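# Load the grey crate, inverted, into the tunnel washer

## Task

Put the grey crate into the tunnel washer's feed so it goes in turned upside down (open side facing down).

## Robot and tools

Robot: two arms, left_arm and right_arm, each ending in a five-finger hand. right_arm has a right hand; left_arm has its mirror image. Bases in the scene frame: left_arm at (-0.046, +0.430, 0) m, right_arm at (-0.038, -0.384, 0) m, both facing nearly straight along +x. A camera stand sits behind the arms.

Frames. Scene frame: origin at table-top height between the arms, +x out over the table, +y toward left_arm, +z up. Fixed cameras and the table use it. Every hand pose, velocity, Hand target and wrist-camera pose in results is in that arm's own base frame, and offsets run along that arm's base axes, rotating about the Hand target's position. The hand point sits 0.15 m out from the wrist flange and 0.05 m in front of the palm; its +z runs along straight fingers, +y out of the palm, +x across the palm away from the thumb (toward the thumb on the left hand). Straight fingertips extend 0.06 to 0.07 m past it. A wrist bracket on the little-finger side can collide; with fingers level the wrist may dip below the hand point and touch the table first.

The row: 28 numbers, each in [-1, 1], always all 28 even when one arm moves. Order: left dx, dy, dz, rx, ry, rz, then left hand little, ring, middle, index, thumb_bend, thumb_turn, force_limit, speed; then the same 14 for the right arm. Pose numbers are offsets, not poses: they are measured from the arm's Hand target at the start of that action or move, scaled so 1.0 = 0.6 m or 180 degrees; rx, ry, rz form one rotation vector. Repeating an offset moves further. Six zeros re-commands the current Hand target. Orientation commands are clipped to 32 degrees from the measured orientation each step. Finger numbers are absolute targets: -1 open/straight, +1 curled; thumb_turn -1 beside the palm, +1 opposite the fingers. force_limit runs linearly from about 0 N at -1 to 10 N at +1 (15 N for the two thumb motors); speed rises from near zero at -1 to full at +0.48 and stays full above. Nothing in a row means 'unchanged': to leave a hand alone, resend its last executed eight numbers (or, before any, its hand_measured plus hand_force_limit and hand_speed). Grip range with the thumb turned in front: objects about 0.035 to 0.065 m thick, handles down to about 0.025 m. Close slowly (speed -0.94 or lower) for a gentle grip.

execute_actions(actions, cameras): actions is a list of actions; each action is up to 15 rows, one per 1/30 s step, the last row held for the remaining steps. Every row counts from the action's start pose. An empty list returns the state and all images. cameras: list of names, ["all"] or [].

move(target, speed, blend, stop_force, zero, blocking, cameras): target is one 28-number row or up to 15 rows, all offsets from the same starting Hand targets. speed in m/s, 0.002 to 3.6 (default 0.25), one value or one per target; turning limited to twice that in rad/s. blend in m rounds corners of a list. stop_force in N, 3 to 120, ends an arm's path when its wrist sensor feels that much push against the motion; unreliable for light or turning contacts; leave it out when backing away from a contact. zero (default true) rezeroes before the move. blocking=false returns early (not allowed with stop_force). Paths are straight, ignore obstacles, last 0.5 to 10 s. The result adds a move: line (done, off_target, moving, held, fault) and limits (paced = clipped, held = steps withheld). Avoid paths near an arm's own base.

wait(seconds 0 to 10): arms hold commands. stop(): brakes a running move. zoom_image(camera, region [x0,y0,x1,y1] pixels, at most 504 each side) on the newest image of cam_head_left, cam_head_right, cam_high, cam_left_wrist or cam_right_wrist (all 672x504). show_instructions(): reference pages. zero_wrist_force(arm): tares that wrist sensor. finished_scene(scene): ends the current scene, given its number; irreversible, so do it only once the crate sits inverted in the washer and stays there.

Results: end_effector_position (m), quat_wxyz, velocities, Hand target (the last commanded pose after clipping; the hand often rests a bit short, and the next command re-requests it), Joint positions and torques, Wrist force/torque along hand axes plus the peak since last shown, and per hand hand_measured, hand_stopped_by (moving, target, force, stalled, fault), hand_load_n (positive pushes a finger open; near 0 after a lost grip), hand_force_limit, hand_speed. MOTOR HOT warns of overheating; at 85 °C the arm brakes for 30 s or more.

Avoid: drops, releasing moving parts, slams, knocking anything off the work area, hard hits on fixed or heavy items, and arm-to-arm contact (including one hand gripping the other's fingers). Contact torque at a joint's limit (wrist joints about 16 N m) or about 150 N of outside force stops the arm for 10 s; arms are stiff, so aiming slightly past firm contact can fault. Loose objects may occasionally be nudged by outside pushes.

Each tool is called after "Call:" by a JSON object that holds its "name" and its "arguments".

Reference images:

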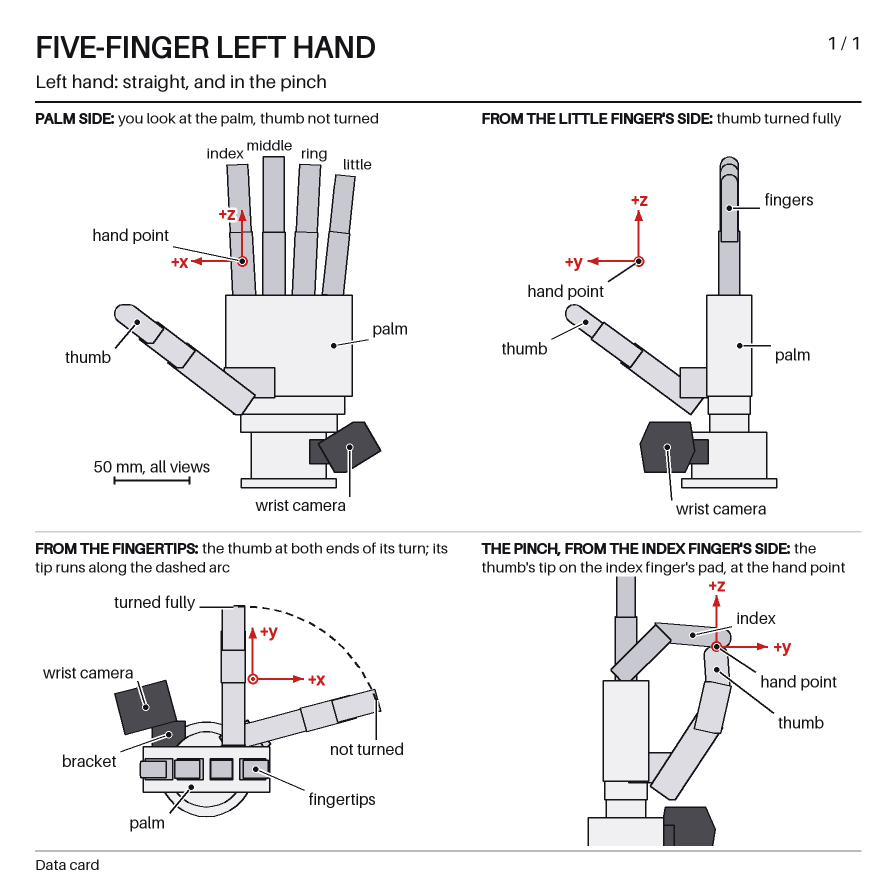

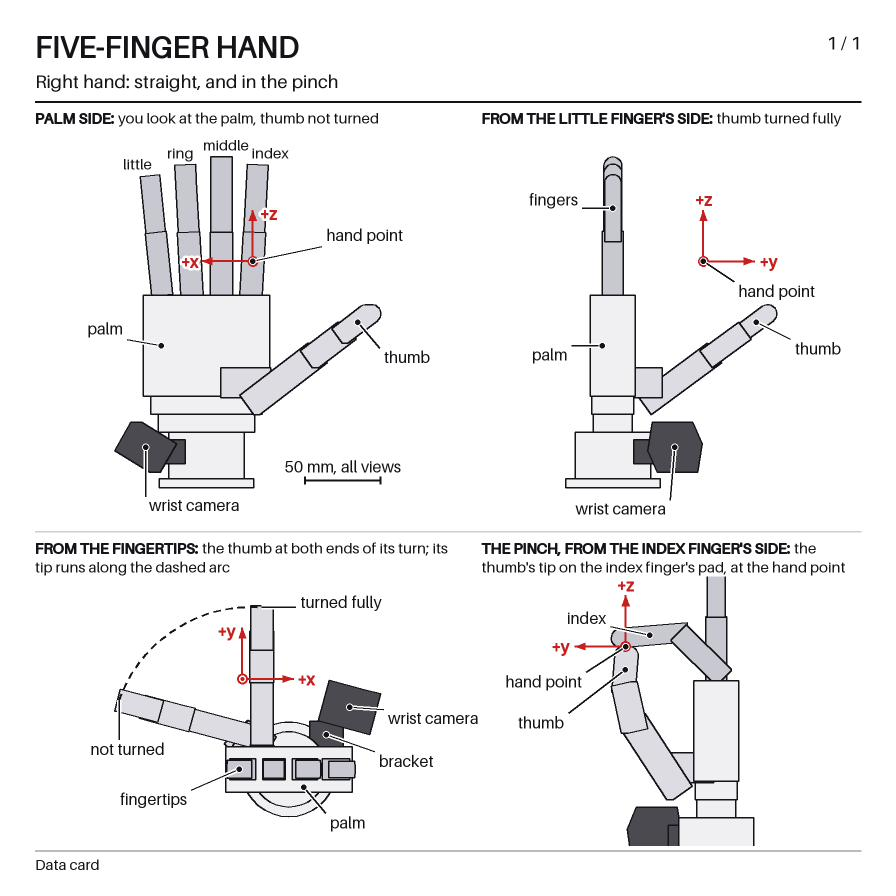

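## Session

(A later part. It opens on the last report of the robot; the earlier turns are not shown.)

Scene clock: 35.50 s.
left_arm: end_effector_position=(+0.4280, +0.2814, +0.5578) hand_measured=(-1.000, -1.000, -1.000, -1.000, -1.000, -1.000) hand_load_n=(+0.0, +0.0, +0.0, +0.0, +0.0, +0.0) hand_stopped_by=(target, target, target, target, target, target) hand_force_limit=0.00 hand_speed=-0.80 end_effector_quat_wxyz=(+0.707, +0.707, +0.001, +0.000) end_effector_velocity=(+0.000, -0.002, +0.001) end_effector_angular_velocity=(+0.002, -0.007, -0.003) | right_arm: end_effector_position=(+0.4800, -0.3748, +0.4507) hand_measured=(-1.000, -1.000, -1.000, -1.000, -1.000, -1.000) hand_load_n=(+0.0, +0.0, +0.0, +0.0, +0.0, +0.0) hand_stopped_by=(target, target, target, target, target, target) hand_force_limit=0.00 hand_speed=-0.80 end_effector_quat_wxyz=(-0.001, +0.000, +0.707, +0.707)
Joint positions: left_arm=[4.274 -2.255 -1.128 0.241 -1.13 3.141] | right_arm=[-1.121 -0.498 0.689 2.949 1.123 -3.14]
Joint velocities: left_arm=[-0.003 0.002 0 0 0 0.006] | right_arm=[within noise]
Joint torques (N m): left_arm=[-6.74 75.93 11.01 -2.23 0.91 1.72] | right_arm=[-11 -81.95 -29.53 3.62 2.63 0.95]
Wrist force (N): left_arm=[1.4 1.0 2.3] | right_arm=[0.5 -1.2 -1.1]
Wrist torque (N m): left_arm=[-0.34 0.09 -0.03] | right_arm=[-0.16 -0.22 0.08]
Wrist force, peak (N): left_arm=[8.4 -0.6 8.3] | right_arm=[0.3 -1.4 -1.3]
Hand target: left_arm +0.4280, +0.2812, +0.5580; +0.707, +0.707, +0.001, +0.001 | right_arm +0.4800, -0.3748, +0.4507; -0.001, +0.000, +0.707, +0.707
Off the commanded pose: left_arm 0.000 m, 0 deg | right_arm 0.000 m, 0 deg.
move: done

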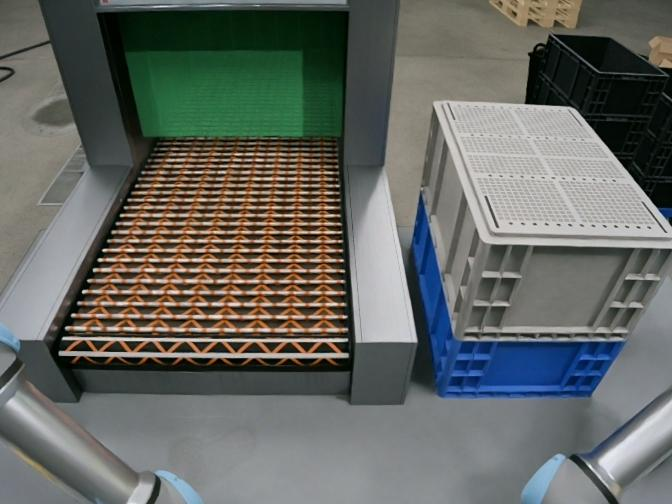

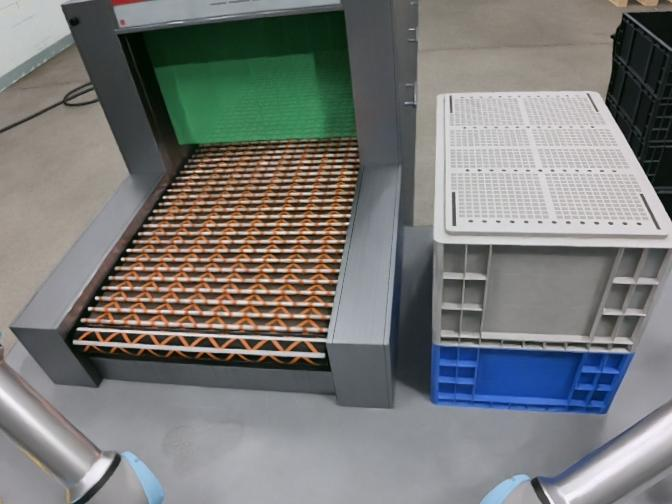

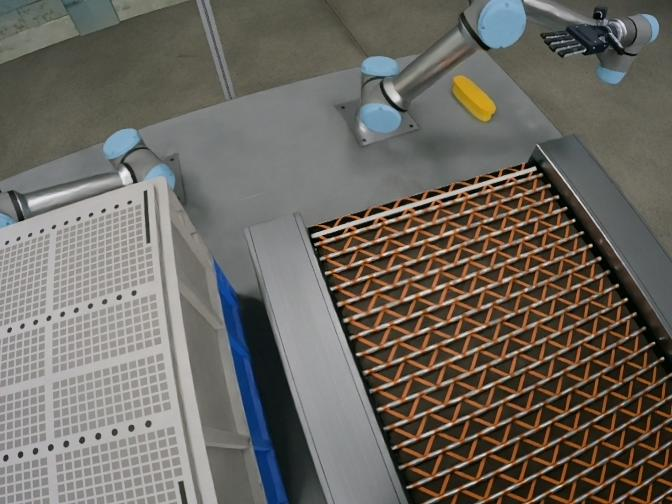

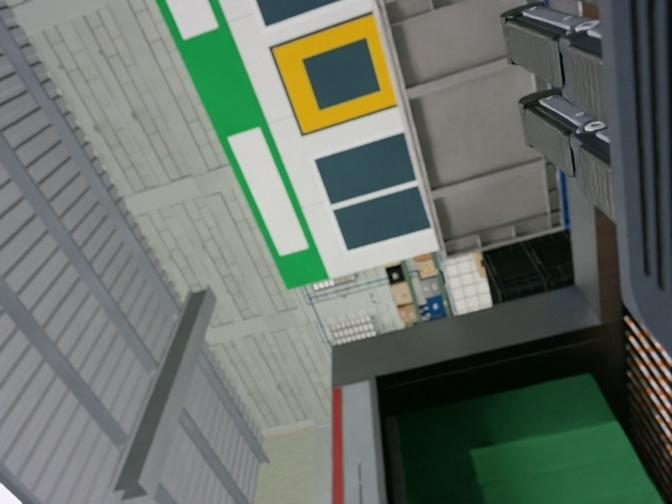

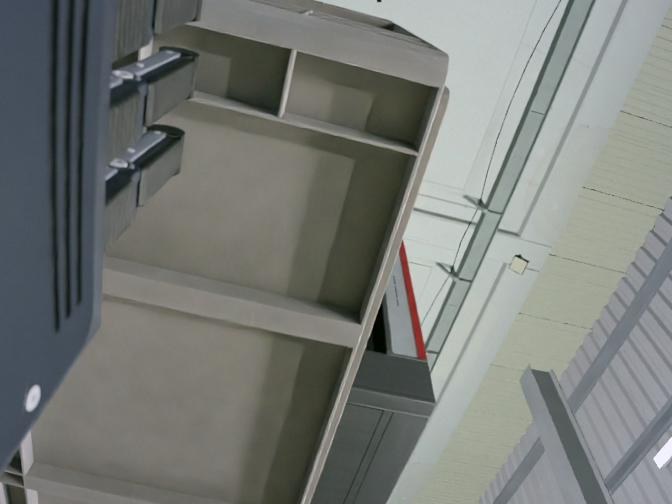

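Call:
{"name": "move", "arguments": {"target": [0.12,-0.2,0,0,0,0,-1,-1,-1,-1,-1,-1,0,-0.8, 0.122,0.25,0.08,0,0,0,-1,-1,-1,-1,-1,-1,0,-0.8], "speed": 0.25, "cameras": ["all"]}}

Scene clock: 36.87 s.
left_arm: end_effector_position=(+0.4999, +0.1612, +0.5581) hand_measured=(-1.000, -1.000, -1.000, -1.000, -1.000, -1.000) hand_load_n=(+0.0, +0.0, +0.0, +0.0, +0.0, +0.0) hand_stopped_by=(target, target, target, target, target, target) hand_force_limit=0.00 hand_speed=-0.80 end_effector_quat_wxyz=(+0.707, +0.707, +0.001, +0.001) | right_arm: end_effector_position=(+0.5531, -0.2248, +0.4988) hand_measured=(-1.000, -1.000, -1.000, -1.000, -1.000, -1.000) hand_load_n=(+0.0, +0.0, +0.0, +0.0, +0.0, +0.0) hand_stopped_by=(target, target, target, target, target, target) hand_force_limit=0.00 hand_speed=-0.80 end_effector_quat_wxyz=(-0.001, +0.000, +0.708, +0.707)
Joint positions: left_arm=[4.078 -2.157 -1.292 0.306 -0.934 3.142] | right_arm=[-0.928 -0.731 1.007 2.864 0.929 -3.139]
Joint torques (N m): left_arm=[-7.28 22.75 24.39 -3.77 1.12 1.49] | right_arm=[10.32 -26.6 -17.47 2.62 -0.3 -0.79]
Wrist force (N): left_arm=[1.3 1.4 2.1] | right_arm=[0.2 -0.1 -1.6]
Wrist torque (N m): left_arm=[-0.28 0.14 -0.05] | right_arm=[0.03 -0.09 0.04]
Wrist force, peak (N): left_arm=[2.4 0.9 4.6] | right_arm=[28.8 -9.0 -28.6]
Hand target: left_arm +0.5000, +0.1612, +0.5580; +0.707, +0.707, +0.001, +0.001 | right_arm +0.5532, -0.2248, +0.4987; -0.001, +0.000, +0.707, +0.707
Off the commanded pose: left_arm 0.000 m, 0 deg | right_arm 0.000 m, 0 deg.
move: done

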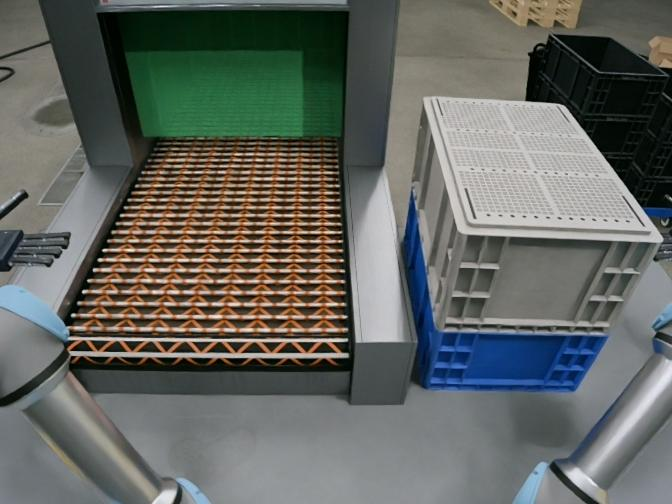

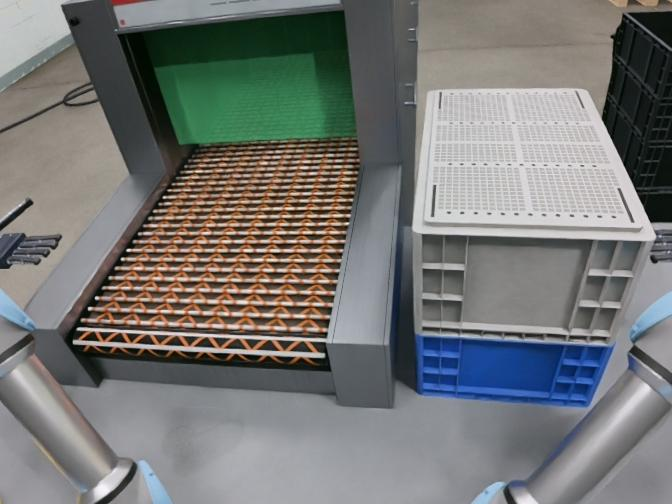

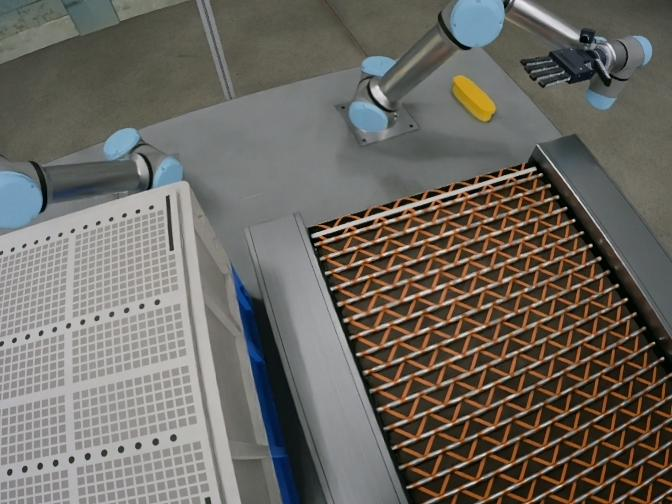

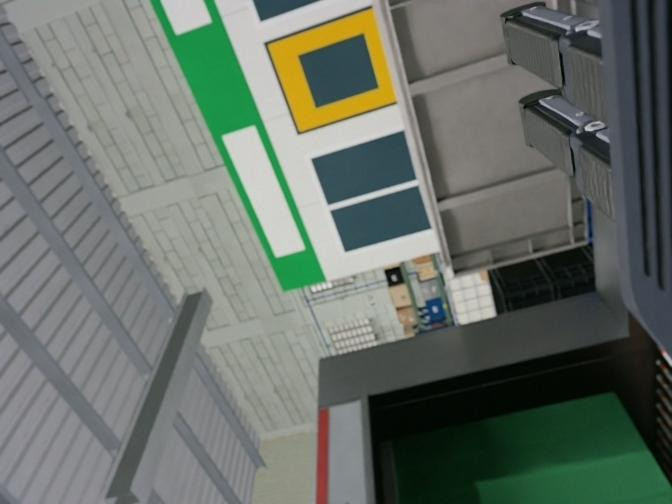

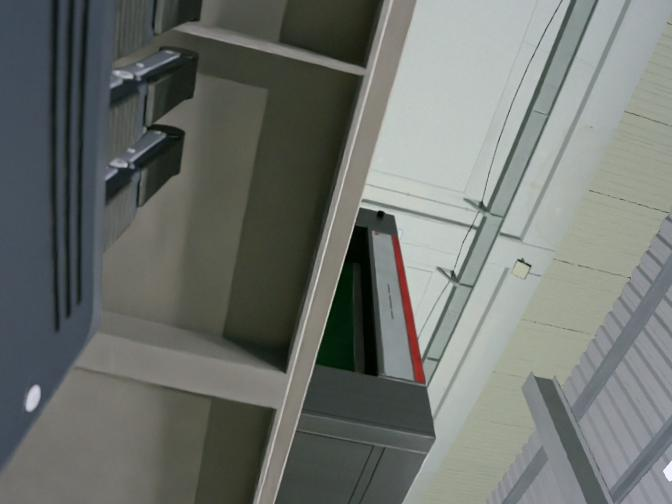

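Call:
{"name": "move", "arguments": {"target": [[0,0,0,0,0,0,-1,-1,-1,-1,-1,-1,0,-0.8, 0,-0.12,0,0,0,-0.0556,-1,-1,-1,-1,-1,-1,0,-0.8],[0,0,0,0,0,0,-1,-1,-1,-1,-1,-1,0,-0.8, 0.23,-0.09,0,0,0,-0.1111,-1,-1,-1,-1,-1,-1,0,-0.8]], "speed": 0.15, "cameras": ["cam_head_left","cam_head_right","cam_right_wrist"]}}

Scene clock: 43.33 s.
left_arm: end_effector_position=(+0.5000, +0.1612, +0.5580) hand_measured=(-1.000, -1.000, -1.000, -1.000, -1.000, -1.000) hand_load_n=(+0.0, +0.0, +0.0, +0.0, +0.0, +0.0) hand_stopped_by=(target, target, target, target, target, target) hand_force_limit=0.00 hand_speed=-0.80 end_effector_quat_wxyz=(+0.707, +0.707, +0.001, +0.001) | right_arm: end_effector_position=(+0.6912, -0.2788, +0.4985) hand_measured=(-1.000, -1.000, -1.000, -1.000, -1.000, -1.000) hand_load_n=(+0.0, +0.0, +0.0, +0.0, -0.5, +0.0) hand_stopped_by=(target, target, target, target, target, target) hand_force_limit=0.00 hand_speed=-0.80 end_effector_quat_wxyz=(+0.121, +0.123, +0.697, +0.696)
Joint positions: left_arm=[4.077 -2.157 -1.292 0.306 -0.934 3.142] | right_arm=[-0.893 -0.54 0.649 3.032 0.545 -3.138]
Joint torques (N m): left_arm=[-7.94 22.26 28.88 -3.32 0.93 -1.46] | right_arm=[-6.33 -82 -14.72 -0.65 -2.58 -0.23]
Wrist force (N): left_arm=[1.3 1.3 2.2] | right_arm=[0.2 -0.5 -1.8]
Wrist torque (N m): left_arm=[-0.30 0.14 -0.05] | right_arm=[-0.02 -0.08 0.03]
Wrist force, peak (N): left_arm=[1.5 1.3 2.5] | right_arm=[2.5 -0.6 -4.8]
Hand target: left_arm +0.5000, +0.1612, +0.5580; +0.707, +0.707, +0.001, +0.001 | right_arm +0.6912, -0.2788, +0.4987; +0.122, +0.123, +0.697, +0.696
Off the commanded pose: left_arm 0.000 m, 0 deg | right_arm 0.000 m, 0 deg.
move: done
Images, in order (width x height): cam_head_left 672x504, cam_head_right 672x504, cam_right_wrist 672x504.

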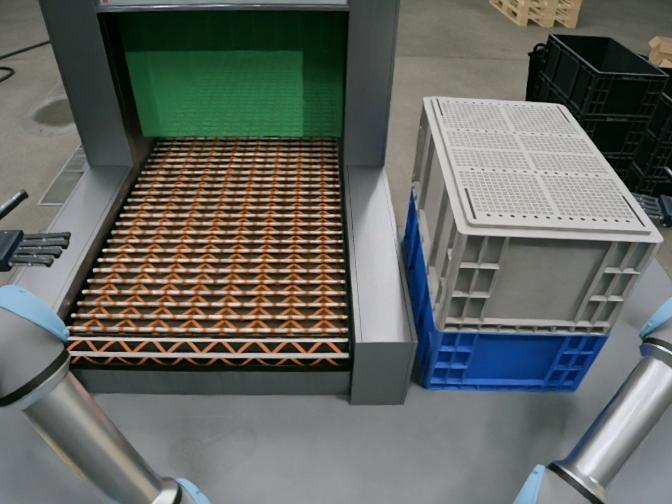

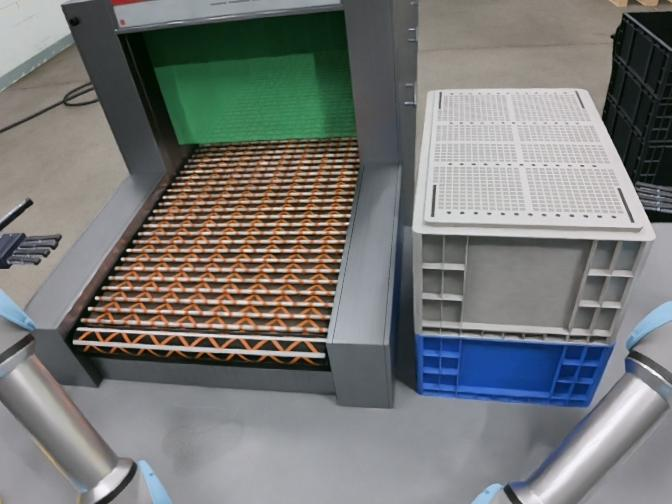

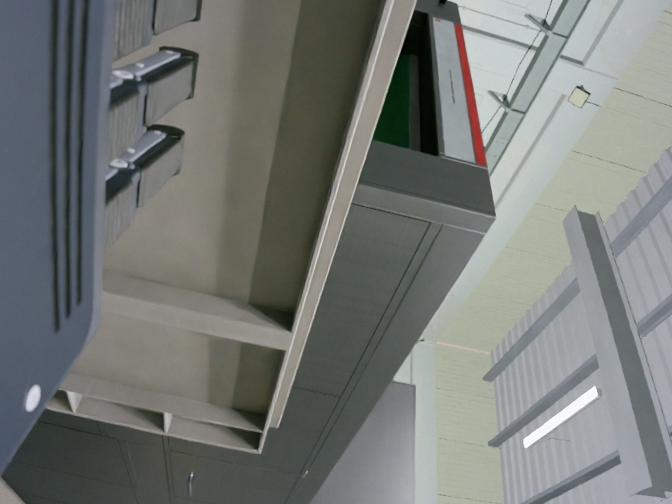

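Call:
{"name": "move", "arguments": {"target": [[0,0,0,0,0,0,-1,-1,-1,-1,-1,-1,0,-0.8, 0.04,0.0,0.045,0,0,0,-1,-1,-1,-1,-1,-1,0,-0.8],[0,0,0,0,0,0,-1,-1,-1,-1,-1,-1,0,-0.8, 0.04,0.15,0.045,0,0,0,-1,-1,-1,-1,-1,-1,0,-0.8]], "speed": [0.1,0.04], "stop_force": 7, "cameras": ["cam_head_left","cam_head_right","cam_right_wrist"]}}

Scene clock: 47.03 s.
left_arm: end_effector_position=(+0.5000, +0.1612, +0.5580) hand_measured=(-1.000, -1.000, -1.000, -1.000, -1.000, -1.000) hand_load_n=(+0.0, +0.0, +0.0, +0.0, +0.0, +0.0) hand_stopped_by=(target, target, target, target, target, target) hand_force_limit=0.00 hand_speed=-0.80 end_effector_quat_wxyz=(+0.707, +0.707, +0.001, +0.001) | right_arm: end_effector_position=(+0.7152, -0.2271, +0.5257) hand_measured=(-1.000, -1.000, -1.000, -1.000, -1.000, -1.000) hand_load_n=(+0.0, -0.5, +0.0, +0.0, +0.0, +0.0) hand_stopped_by=(target, target, target, target, target, target) hand_force_limit=0.00 hand_speed=-0.80 end_effector_quat_wxyz=(+0.122, +0.123, +0.697, +0.696)
Joint positions: left_arm=[4.077 -2.157 -1.292 0.306 -0.934 3.142] | right_arm=[-0.823 -0.604 0.699 3.043 0.476 -3.138]
Joint torques (N m): left_arm=[-7.66 22.5 28.41 -2.98 0.59 -1.44] | right_arm=[-11.14 -25.08 -5.99 -1.8 -0.95 1.08]
Wrist force (N): left_arm=[1.3 1.4 2.3] | right_arm=[0.3 0.1 -2.7]
Wrist torque (N m): left_arm=[-0.28 0.13 -0.05] | right_arm=[0.01 -0.07 0.09]
Wrist force, peak (N): left_arm=[1.5 1.4 2.4] | right_arm=[-1.4 -3.2 -19.8]
Hand target: left_arm +0.5000, +0.1612, +0.5580; +0.707, +0.707, +0.001, +0.001 | right_arm +0.7152, -0.2271, +0.5257; +0.122, +0.123, +0.697, +0.696 (not the last commanded pose)
Off the commanded pose: left_arm 0.000 m, 0 deg | right_arm 0.038 m, 0 deg.
move: contact (right_arm); path passed 1 of 2 targets
Images, in order (width x height): cam_head_left 672x504, cam_head_right 672x504, cam_right_wrist 672x504.

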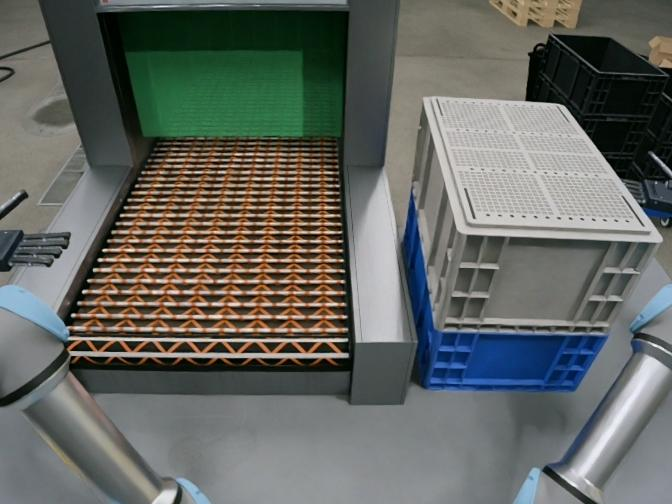

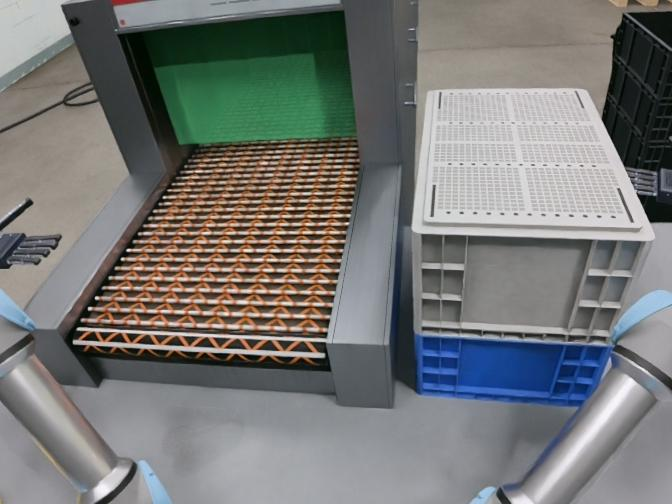

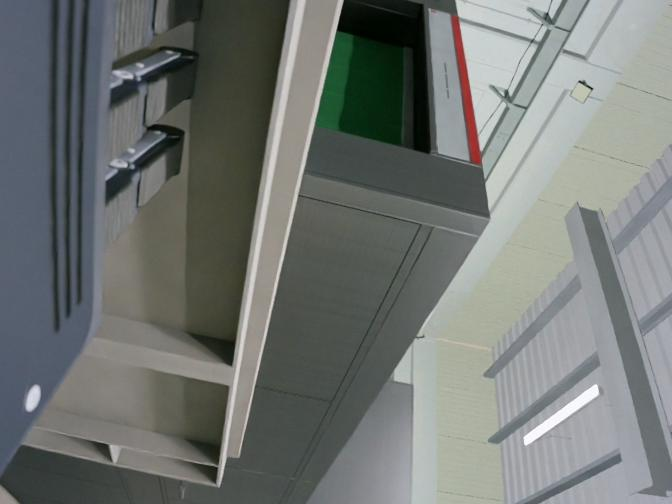

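Call:
{"name": "zoom_image", "arguments": {"camera": "cam_head_right", "region": [560, 120, 672, 260]}}

Call:
{"name": "zoom_image", "arguments": {"camera": "cam_right_wrist", "region": [80, 0, 380, 260]}}

Scaled by 3.600 from the camera's 672x504 image, which has a finer 960x720 frame.

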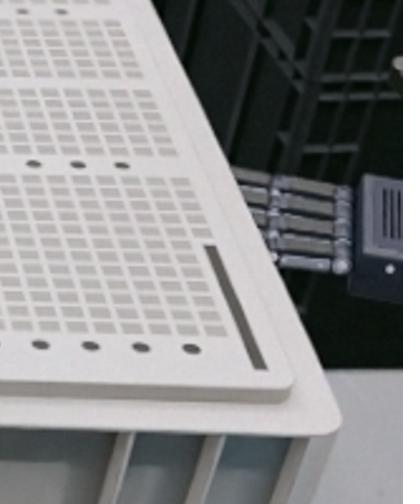

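Scaled by 1.680 from the camera's 672x504 image, which has a finer 960x720 frame.

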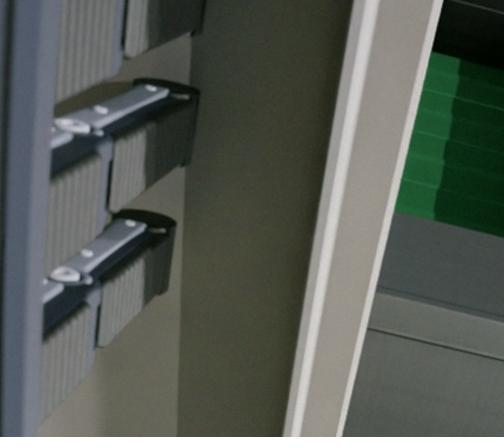

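Call:
{"name": "move", "arguments": {"target": [[0,0,0,0,0,0,-1,-1,-1,-1,-1,-1,0,-0.8, 0,-0.01,0,0,0,0,-1,-1,-1,-1,-1,-1,0,-0.8],[0,0,0,0,0,0,-1,-1,-1,-1,-1,-1,0,-0.8, 0,-0.01,0.12,0,0,0,-1,-1,-1,-1,-1,-1,0,-0.8]], "speed": [0.05,0.02], "stop_force": 5, "cameras": ["cam_head_left","cam_head_right","cam_right_wrist"]}}

Scene clock: 49.73 s.
left_arm: end_effector_position=(+0.5000, +0.1612, +0.5580) hand_measured=(-1.000, -1.000, -1.000, -1.000, -1.000, -1.000) hand_load_n=(+0.0, +0.0, +0.0, +0.0, -0.5, +0.0) hand_stopped_by=(target, target, target, target, target, target) hand_force_limit=0.00 hand_speed=-0.80 end_effector_quat_wxyz=(+0.707, +0.707, +0.001, +0.001) | right_arm: end_effector_position=(+0.7152, -0.2331, +0.5513) hand_measured=(-1.000, -1.000, -1.000, -1.000, -1.000, -1.000) hand_load_n=(+0.0, +0.5, +0.0, +0.0, +0.0, +0.0) hand_stopped_by=(target, target, target, target, target, target) hand_force_limit=0.00 hand_speed=-0.80 end_effector_quat_wxyz=(+0.122, +0.123, +0.697, +0.696)
Joint positions: left_arm=[4.077 -2.157 -1.292 0.306 -0.934 3.142] | right_arm=[-0.829 -0.596 0.619 3.116 0.481 -3.138]
Joint torques (N m): left_arm=[-7.81 23.07 27.83 -2.97 0.56 -1.1] | right_arm=[10.35 -63.7 -6.06 -0.12 -2.53 0.71]
Wrist force (N): left_arm=[1.4 1.4 2.2] | right_arm=[-0.5 -4.0 -1.5]
Wrist torque (N m): left_arm=[-0.28 0.11 -0.04] | right_arm=[0.06 -0.10 -0.13]
Wrist force, peak (N): left_arm=[1.5 1.4 2.3] | right_arm=[1.0 -16.7 0.5]
Hand target: left_arm +0.5000, +0.1612, +0.5580; +0.707, +0.707, +0.001, +0.001 | right_arm +0.7152, -0.2331, +0.5513; +0.122, +0.123, +0.697, +0.696 (not the last commanded pose)
Off the commanded pose: left_arm 0.000 m, 0 deg | right_arm 0.046 m, 0 deg.
move: contact (right_arm); path passed 1 of 2 targets
Images, in order (width x height): cam_head_left 672x504, cam_head_right 672x504, cam_right_wrist 672x504.

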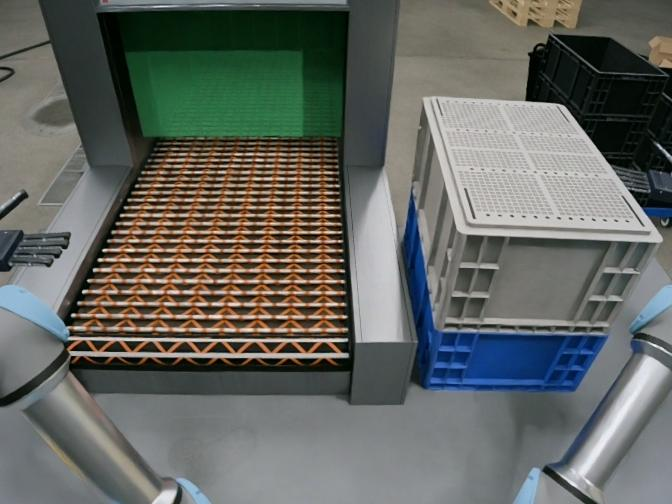

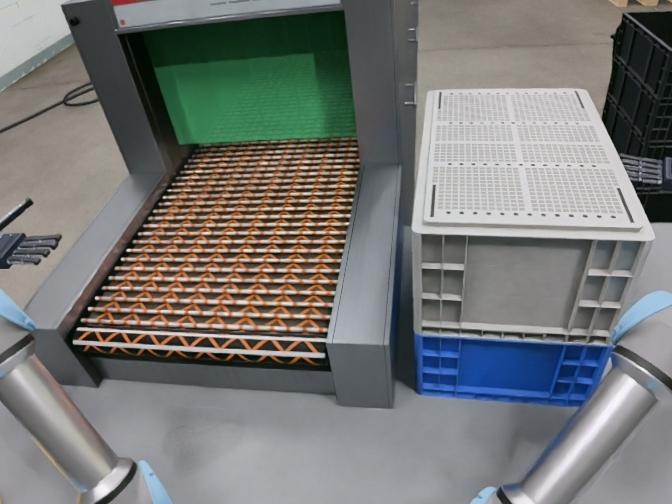

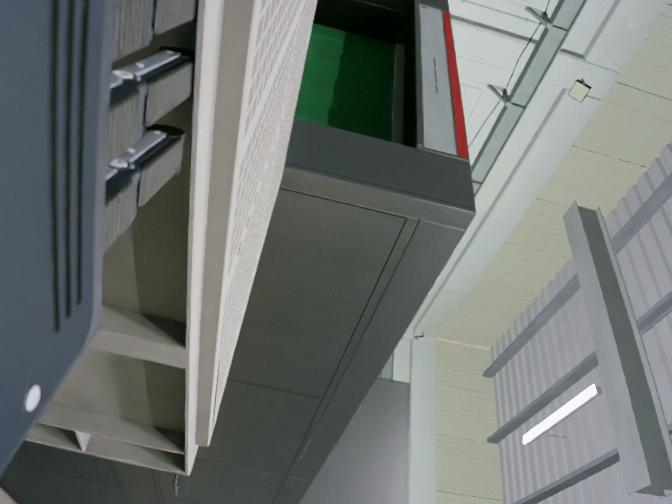

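Call:
{"name": "move", "arguments": {"target": [0.2,-0.65,-0.04,0,0,0.1,-1,-1,-1,-1,-1,-1,0,-0.8, 0,0,0,0,0,0,-1,-1,-1,-1,-1,-1,0,-0.8], "speed": 0.25, "cameras": ["cam_head_left","cam_head_right","cam_high","cam_left_wrist"]}}

Scene clock: 52.50 s.
left_arm: end_effector_position=(+0.6201, -0.2287, +0.5340) hand_measured=(-1.000, -1.000, -1.000, -1.000, -1.000, -1.000) hand_load_n=(+0.0, +0.0, +0.5, +0.0, +0.0, +0.0) hand_stopped_by=(target, target, target, target, target, target) hand_force_limit=0.00 hand_speed=-0.80 end_effector_quat_wxyz=(+0.699, +0.698, +0.112, +0.111) | right_arm: end_effector_position=(+0.7152, -0.2331, +0.5513) hand_measured=(-1.000, -1.000, -1.000, -1.000, -1.000, -1.000) hand_load_n=(+0.0, +0.5, +0.5, +0.0, -0.5, +0.0) hand_stopped_by=(target, target, target, target, target, target) hand_force_limit=0.00 hand_speed=-0.80 end_effector_quat_wxyz=(+0.122, +0.123, +0.697, +0.696)
Joint positions: left_arm=[3.403 -1.934 -1.701 0.506 0.055 3.128] | right_arm=[-0.829 -0.595 0.619 3.116 0.481 -3.138]
Joint torques (N m): left_arm=[-5.83 22.89 20.44 -0.9 0.3 1.55] | right_arm=[8.39 -28.11 -7 3.17 -2.62 0.61]
Wrist force (N): left_arm=[1.4 1.2 2.0] | right_arm=[-0.4 -4.0 -1.6]
Wrist torque (N m): left_arm=[-0.30 0.11 0.14] | right_arm=[0.07 -0.11 -0.12]
Wrist force, peak (N): left_arm=[-2.0 0.3 10.2] | right_arm=[-0.5 -4.1 -1.7]
Hand target: left_arm +0.6200, -0.2288, +0.5340; +0.699, +0.698, +0.112, +0.111 | right_arm +0.7152, -0.2331, +0.5513; +0.122, +0.123, +0.697, +0.696
Off the commanded pose: left_arm 0.000 m, 0 deg | right_arm 0.000 m, 0 deg.
move: done
Images, in order (width x height): cam_head_left 672x504, cam_head_right 672x504, cam_high 672x504, cam_left_wrist 672x504.

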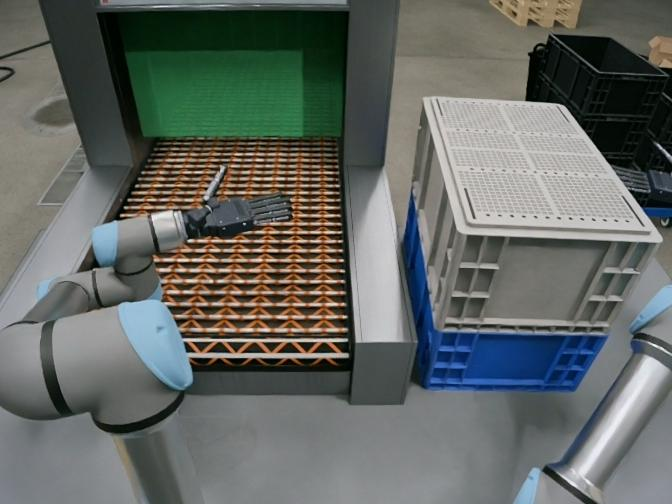

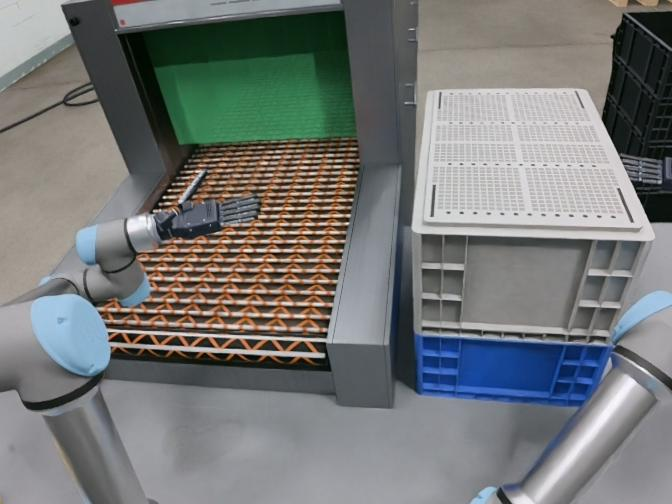

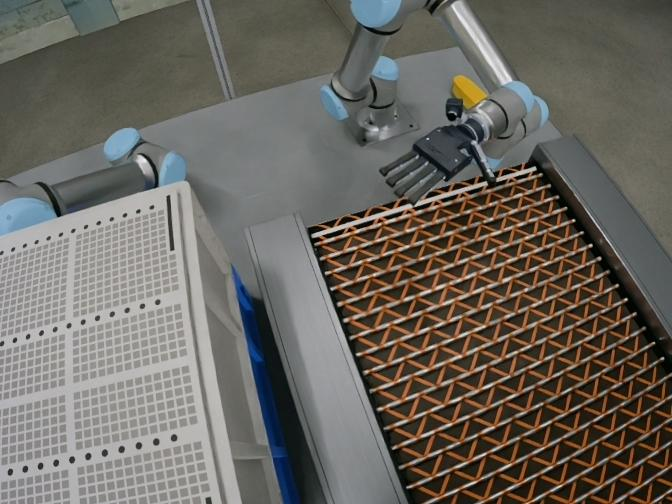

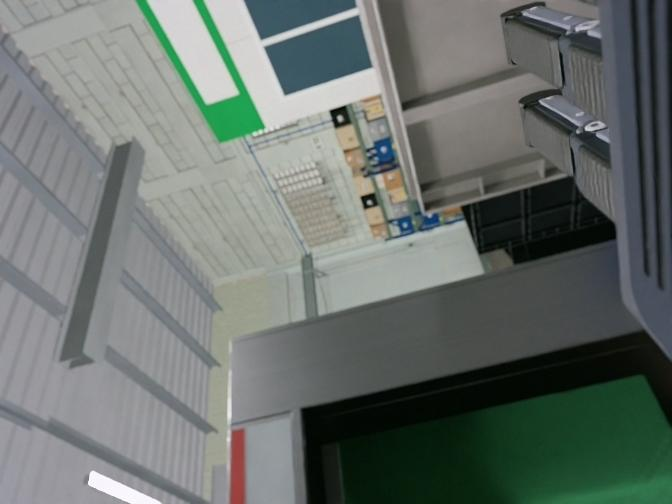

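Call:
{"name": "move", "arguments": {"target": [0.135,-0.418,-0.015,0,0,0,-1,-1,-1,-1,-1,-1,0,-0.8, 0,0,0,0,0,0,-1,-1,-1,-1,-1,-1,0,-0.8], "speed": 0.2, "stop_force": 12, "cameras": ["cam_head_left","cam_head_right","cam_left_wrist"]}}

Scene clock: 55.33 s.
left_arm: end_effector_position=(+0.7010, -0.4796, +0.5250) hand_measured=(-1.000, -1.000, -1.000, -1.000, -1.000, -1.000) hand_load_n=(+0.0, +0.0, +0.0, +0.0, +0.0, +0.0) hand_stopped_by=(target, target, target, target, target, target) hand_force_limit=0.00 hand_speed=-0.80 end_effector_quat_wxyz=(+0.699, +0.698, +0.112, +0.111) | right_arm: end_effector_position=(+0.7152, -0.2331, +0.5513) hand_measured=(-1.000, -1.000, -1.000, -1.000, -1.000, -1.000) hand_load_n=(+0.0, +0.5, +0.0, +0.0, +0.0, +0.0) hand_stopped_by=(target, target, target, target, target, target) hand_force_limit=0.00 hand_speed=-0.80 end_effector_quat_wxyz=(+0.122, +0.123, +0.697, +0.696)
Joint positions: left_arm=[2.949 -2.235 -1.251 0.346 0.509 3.139] | right_arm=[-0.829 -0.595 0.619 3.116 0.481 -3.138]
Joint torques (N m): left_arm=[-8.04 77.35 29.59 -0.67 0.99 -1.35] | right_arm=[7.32 -27.87 -7.03 3.09 -2.49 0.66]
Wrist force (N): left_arm=[1.3 1.3 2.1] | right_arm=[-0.3 -4.0 -1.7]
Wrist torque (N m): left_arm=[-0.29 0.13 0.16] | right_arm=[0.07 -0.12 -0.11]
Wrist force, peak (N): left_arm=[-3.6 1.3 6.5] | right_arm=[-0.6 -4.1 -1.8]
Hand target: left_arm +0.7010, -0.4796, +0.5250; +0.699, +0.698, +0.112, +0.111 | right_arm +0.7152, -0.2331, +0.5513; +0.122, +0.123, +0.697, +0.696
Off the commanded pose: left_arm 0.000 m, 0 deg | right_arm 0.000 m, 0 deg.
move: done
Images, in order (width x height): cam_head_left 672x504, cam_head_right 672x504, cam_left_wrist 672x504.

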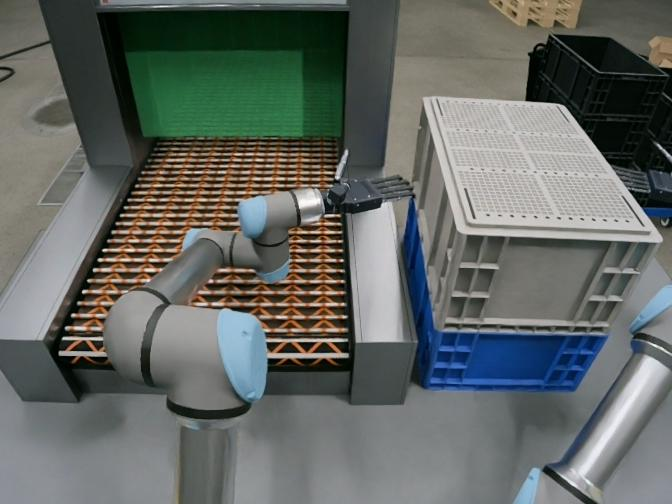

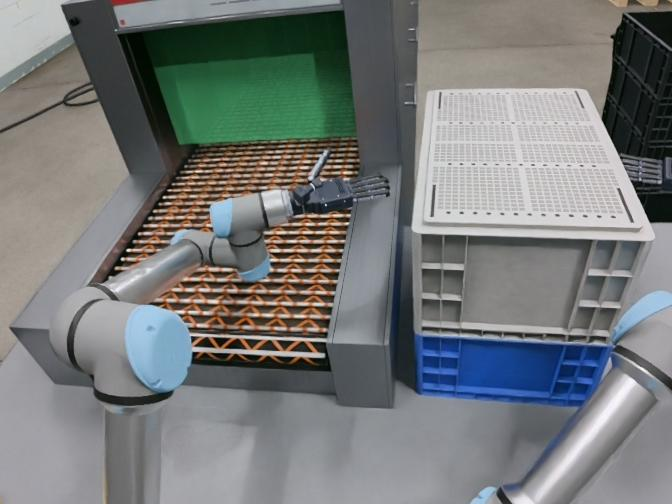

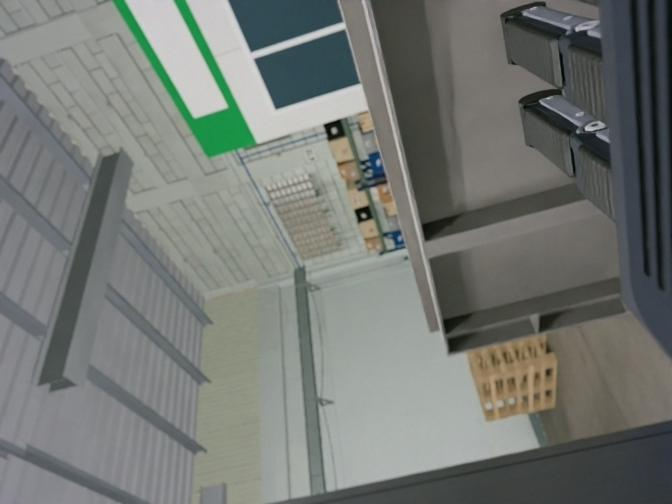

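Call:
{"name": "zoom_image", "arguments": {"camera": "cam_head_left", "region": [370, 80, 490, 260]}}

Call:
{"name": "zoom_image", "arguments": {"camera": "cam_head_left", "region": [560, 90, 672, 260]}}

Scaled by 2.800 from the camera's 672x504 image, which has a finer 960x720 frame.

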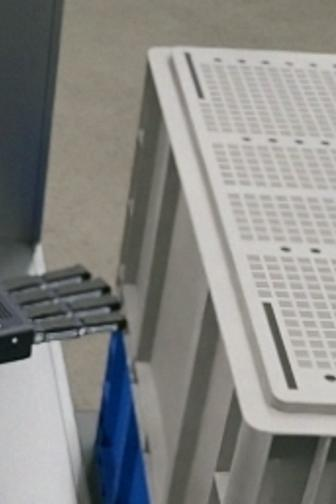

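Scaled by 2.965 from the camera's 672x504 image, which has a finer 960x720 frame.

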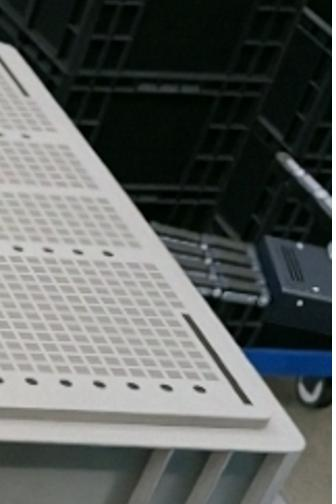

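Call:
{"name": "move", "arguments": {"target": [[0,0,0,0,0,0,-1,-1,-1,-1,-1,-1,0,-0.8, 0,0,-0.03,0,0,0,-1,-1,-1,-1,-1,-1,0,-0.8]], "speed": 0.1}}

Call:
{"name": "move", "arguments": {"target": [[0,0,0,0,0,0,-1,-1,-1,-1,-1,-1,0,-0.8, 0.1,0,0,0,0,0,-1,-1,-1,-1,-1,-1,0,-0.8]], "speed": 0.02, "stop_force": 3, "cameras": ["cam_head_left","cam_right_wrist"]}}

Scene clock: 57.57 s.
left_arm: end_effector_position=(+0.7010, -0.4796, +0.5250) hand_measured=(-1.000, -1.000, -1.000, -1.000, -1.000, -1.000) hand_load_n=(+0.0, +0.0, +0.0, +0.0, +0.0, +0.0) hand_stopped_by=(target, target, target, target, target, target) hand_force_limit=0.00 hand_speed=-0.80 end_effector_quat_wxyz=(+0.699, +0.698, +0.112, +0.111) | right_arm: end_effector_position=(+0.7153, -0.2332, +0.5330) hand_measured=(-1.000, -1.000, -1.000, -1.000, -1.000, -1.000) hand_load_n=(+0.0, +0.0, +0.0, +0.0, +0.0, +0.0) hand_stopped_by=(target, target, target, target, target, target) hand_force_limit=0.00 hand_speed=-0.80 end_effector_quat_wxyz=(+0.122, +0.123, +0.697, +0.696) end_effector_velocity=(+0.000, +0.000, +0.002) end_effector_angular_velocity=(+0.001, +0.000, +0.000)
Joint positions: left_arm=[2.949 -2.235 -1.251 0.346 0.509 3.139] | right_arm=[-0.829 -0.592 0.659 3.072 0.481 -3.138]
Joint velocities: left_arm=[within noise] | right_arm=[0 0 -0.004 0.006 0 -0.001]
Joint torques (N m): left_arm=[-7.47 77.1 31.05 -0.79 0.8 -1.01] | right_arm=[8 -43.97 -31.54 2.87 0.29 -1.42]
Wrist force (N): left_arm=[1.4 1.4 2.1] | right_arm=[0.0 -0.5 -1.6]
Wrist torque (N m): left_arm=[-0.29 0.12 0.17] | right_arm=[-0.03 -0.06 0.05]
Wrist force, peak (N): left_arm=[1.5 1.5 2.2] | right_arm=[-0.5 -4.0 -1.9]
Hand target: left_arm +0.7010, -0.4796, +0.5250; +0.699, +0.698, +0.112, +0.111 | right_arm +0.7152, -0.2331, +0.5333; +0.122, +0.123, +0.697, +0.696
Off the commanded pose: left_arm 0.000 m, 0 deg | right_arm 0.000 m, 0 deg.
move: done

Scene clock: 61.83 s.
left_arm: end_effector_position=(+0.7010, -0.4796, +0.5250) hand_measured=(-1.000, -1.000, -1.000, -1.000, -1.000, -1.000) hand_load_n=(+0.0, +0.0, +0.0, +0.0, +0.0, +0.0) hand_stopped_by=(target, target, target, target, target, target) hand_force_limit=0.00 hand_speed=-0.80 end_effector_quat_wxyz=(+0.699, +0.698, +0.112, +0.111) | right_arm: end_effector_position=(+0.7748, -0.2328, +0.5332) hand_measured=(-1.000, -1.000, -1.000, -1.000, -1.000, -1.000) hand_load_n=(+0.0, +0.0, +0.0, +0.0, +0.0, +0.0) hand_stopped_by=(target, target, target, target, target, target) hand_force_limit=0.00 hand_speed=-0.80 end_effector_quat_wxyz=(+0.123, +0.124, +0.694, +0.698)
Joint positions: left_arm=[2.949 -2.235 -1.251 0.346 0.509 3.139] | right_arm=[-0.773 -0.276 0.035 3.395 0.42 -3.151]
Joint torques (N m): left_arm=[-7.19 76.67 30.69 -0.55 0.6 -0.51] | right_arm=[-11.07 -87.88 -32.27 2.92 2.47 0.99]
Wrist force (N): left_arm=[1.4 1.2 2.1] | right_arm=[0.3 -0.5 -1.3]
Wrist torque (N m): left_arm=[-0.30 0.12 0.17] | right_arm=[-0.04 -0.17 0.03]
Wrist force, peak (N): left_arm=[1.6 1.4 2.2] | right_arm=[0.1 -0.4 -2.2]
Hand target: left_arm +0.7010, -0.4796, +0.5250; +0.699, +0.698, +0.112, +0.111 | right_arm +0.7752, -0.2331, +0.5333; +0.122, +0.123, +0.697, +0.696
Off the commanded pose: left_arm 0.000 m, 0 deg | right_arm 0.001 m, 0 deg.
elbow stopped short (right arm): the move would have taken joint 3 (elbow) straighter than the controller allows.
move: done
Images, in order (width x height): cam_head_left 672x504, cam_right_wrist 672x504.

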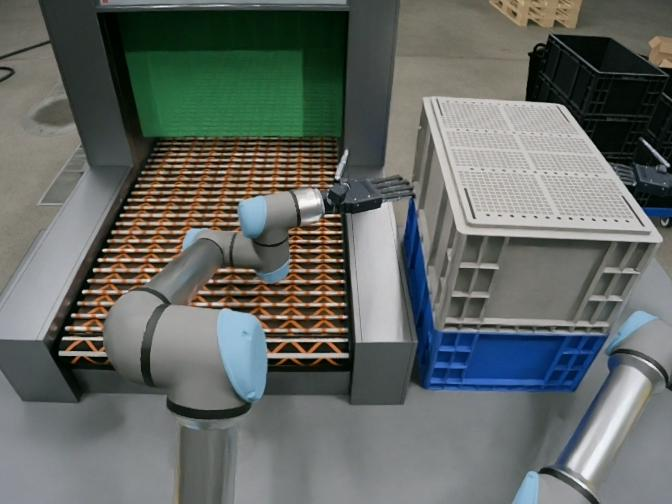

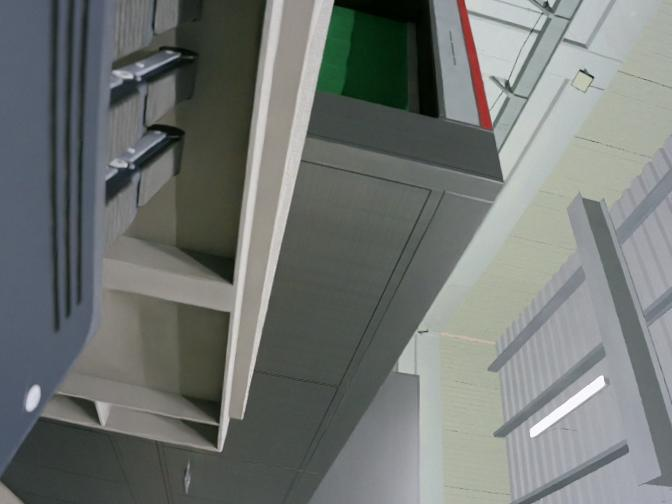

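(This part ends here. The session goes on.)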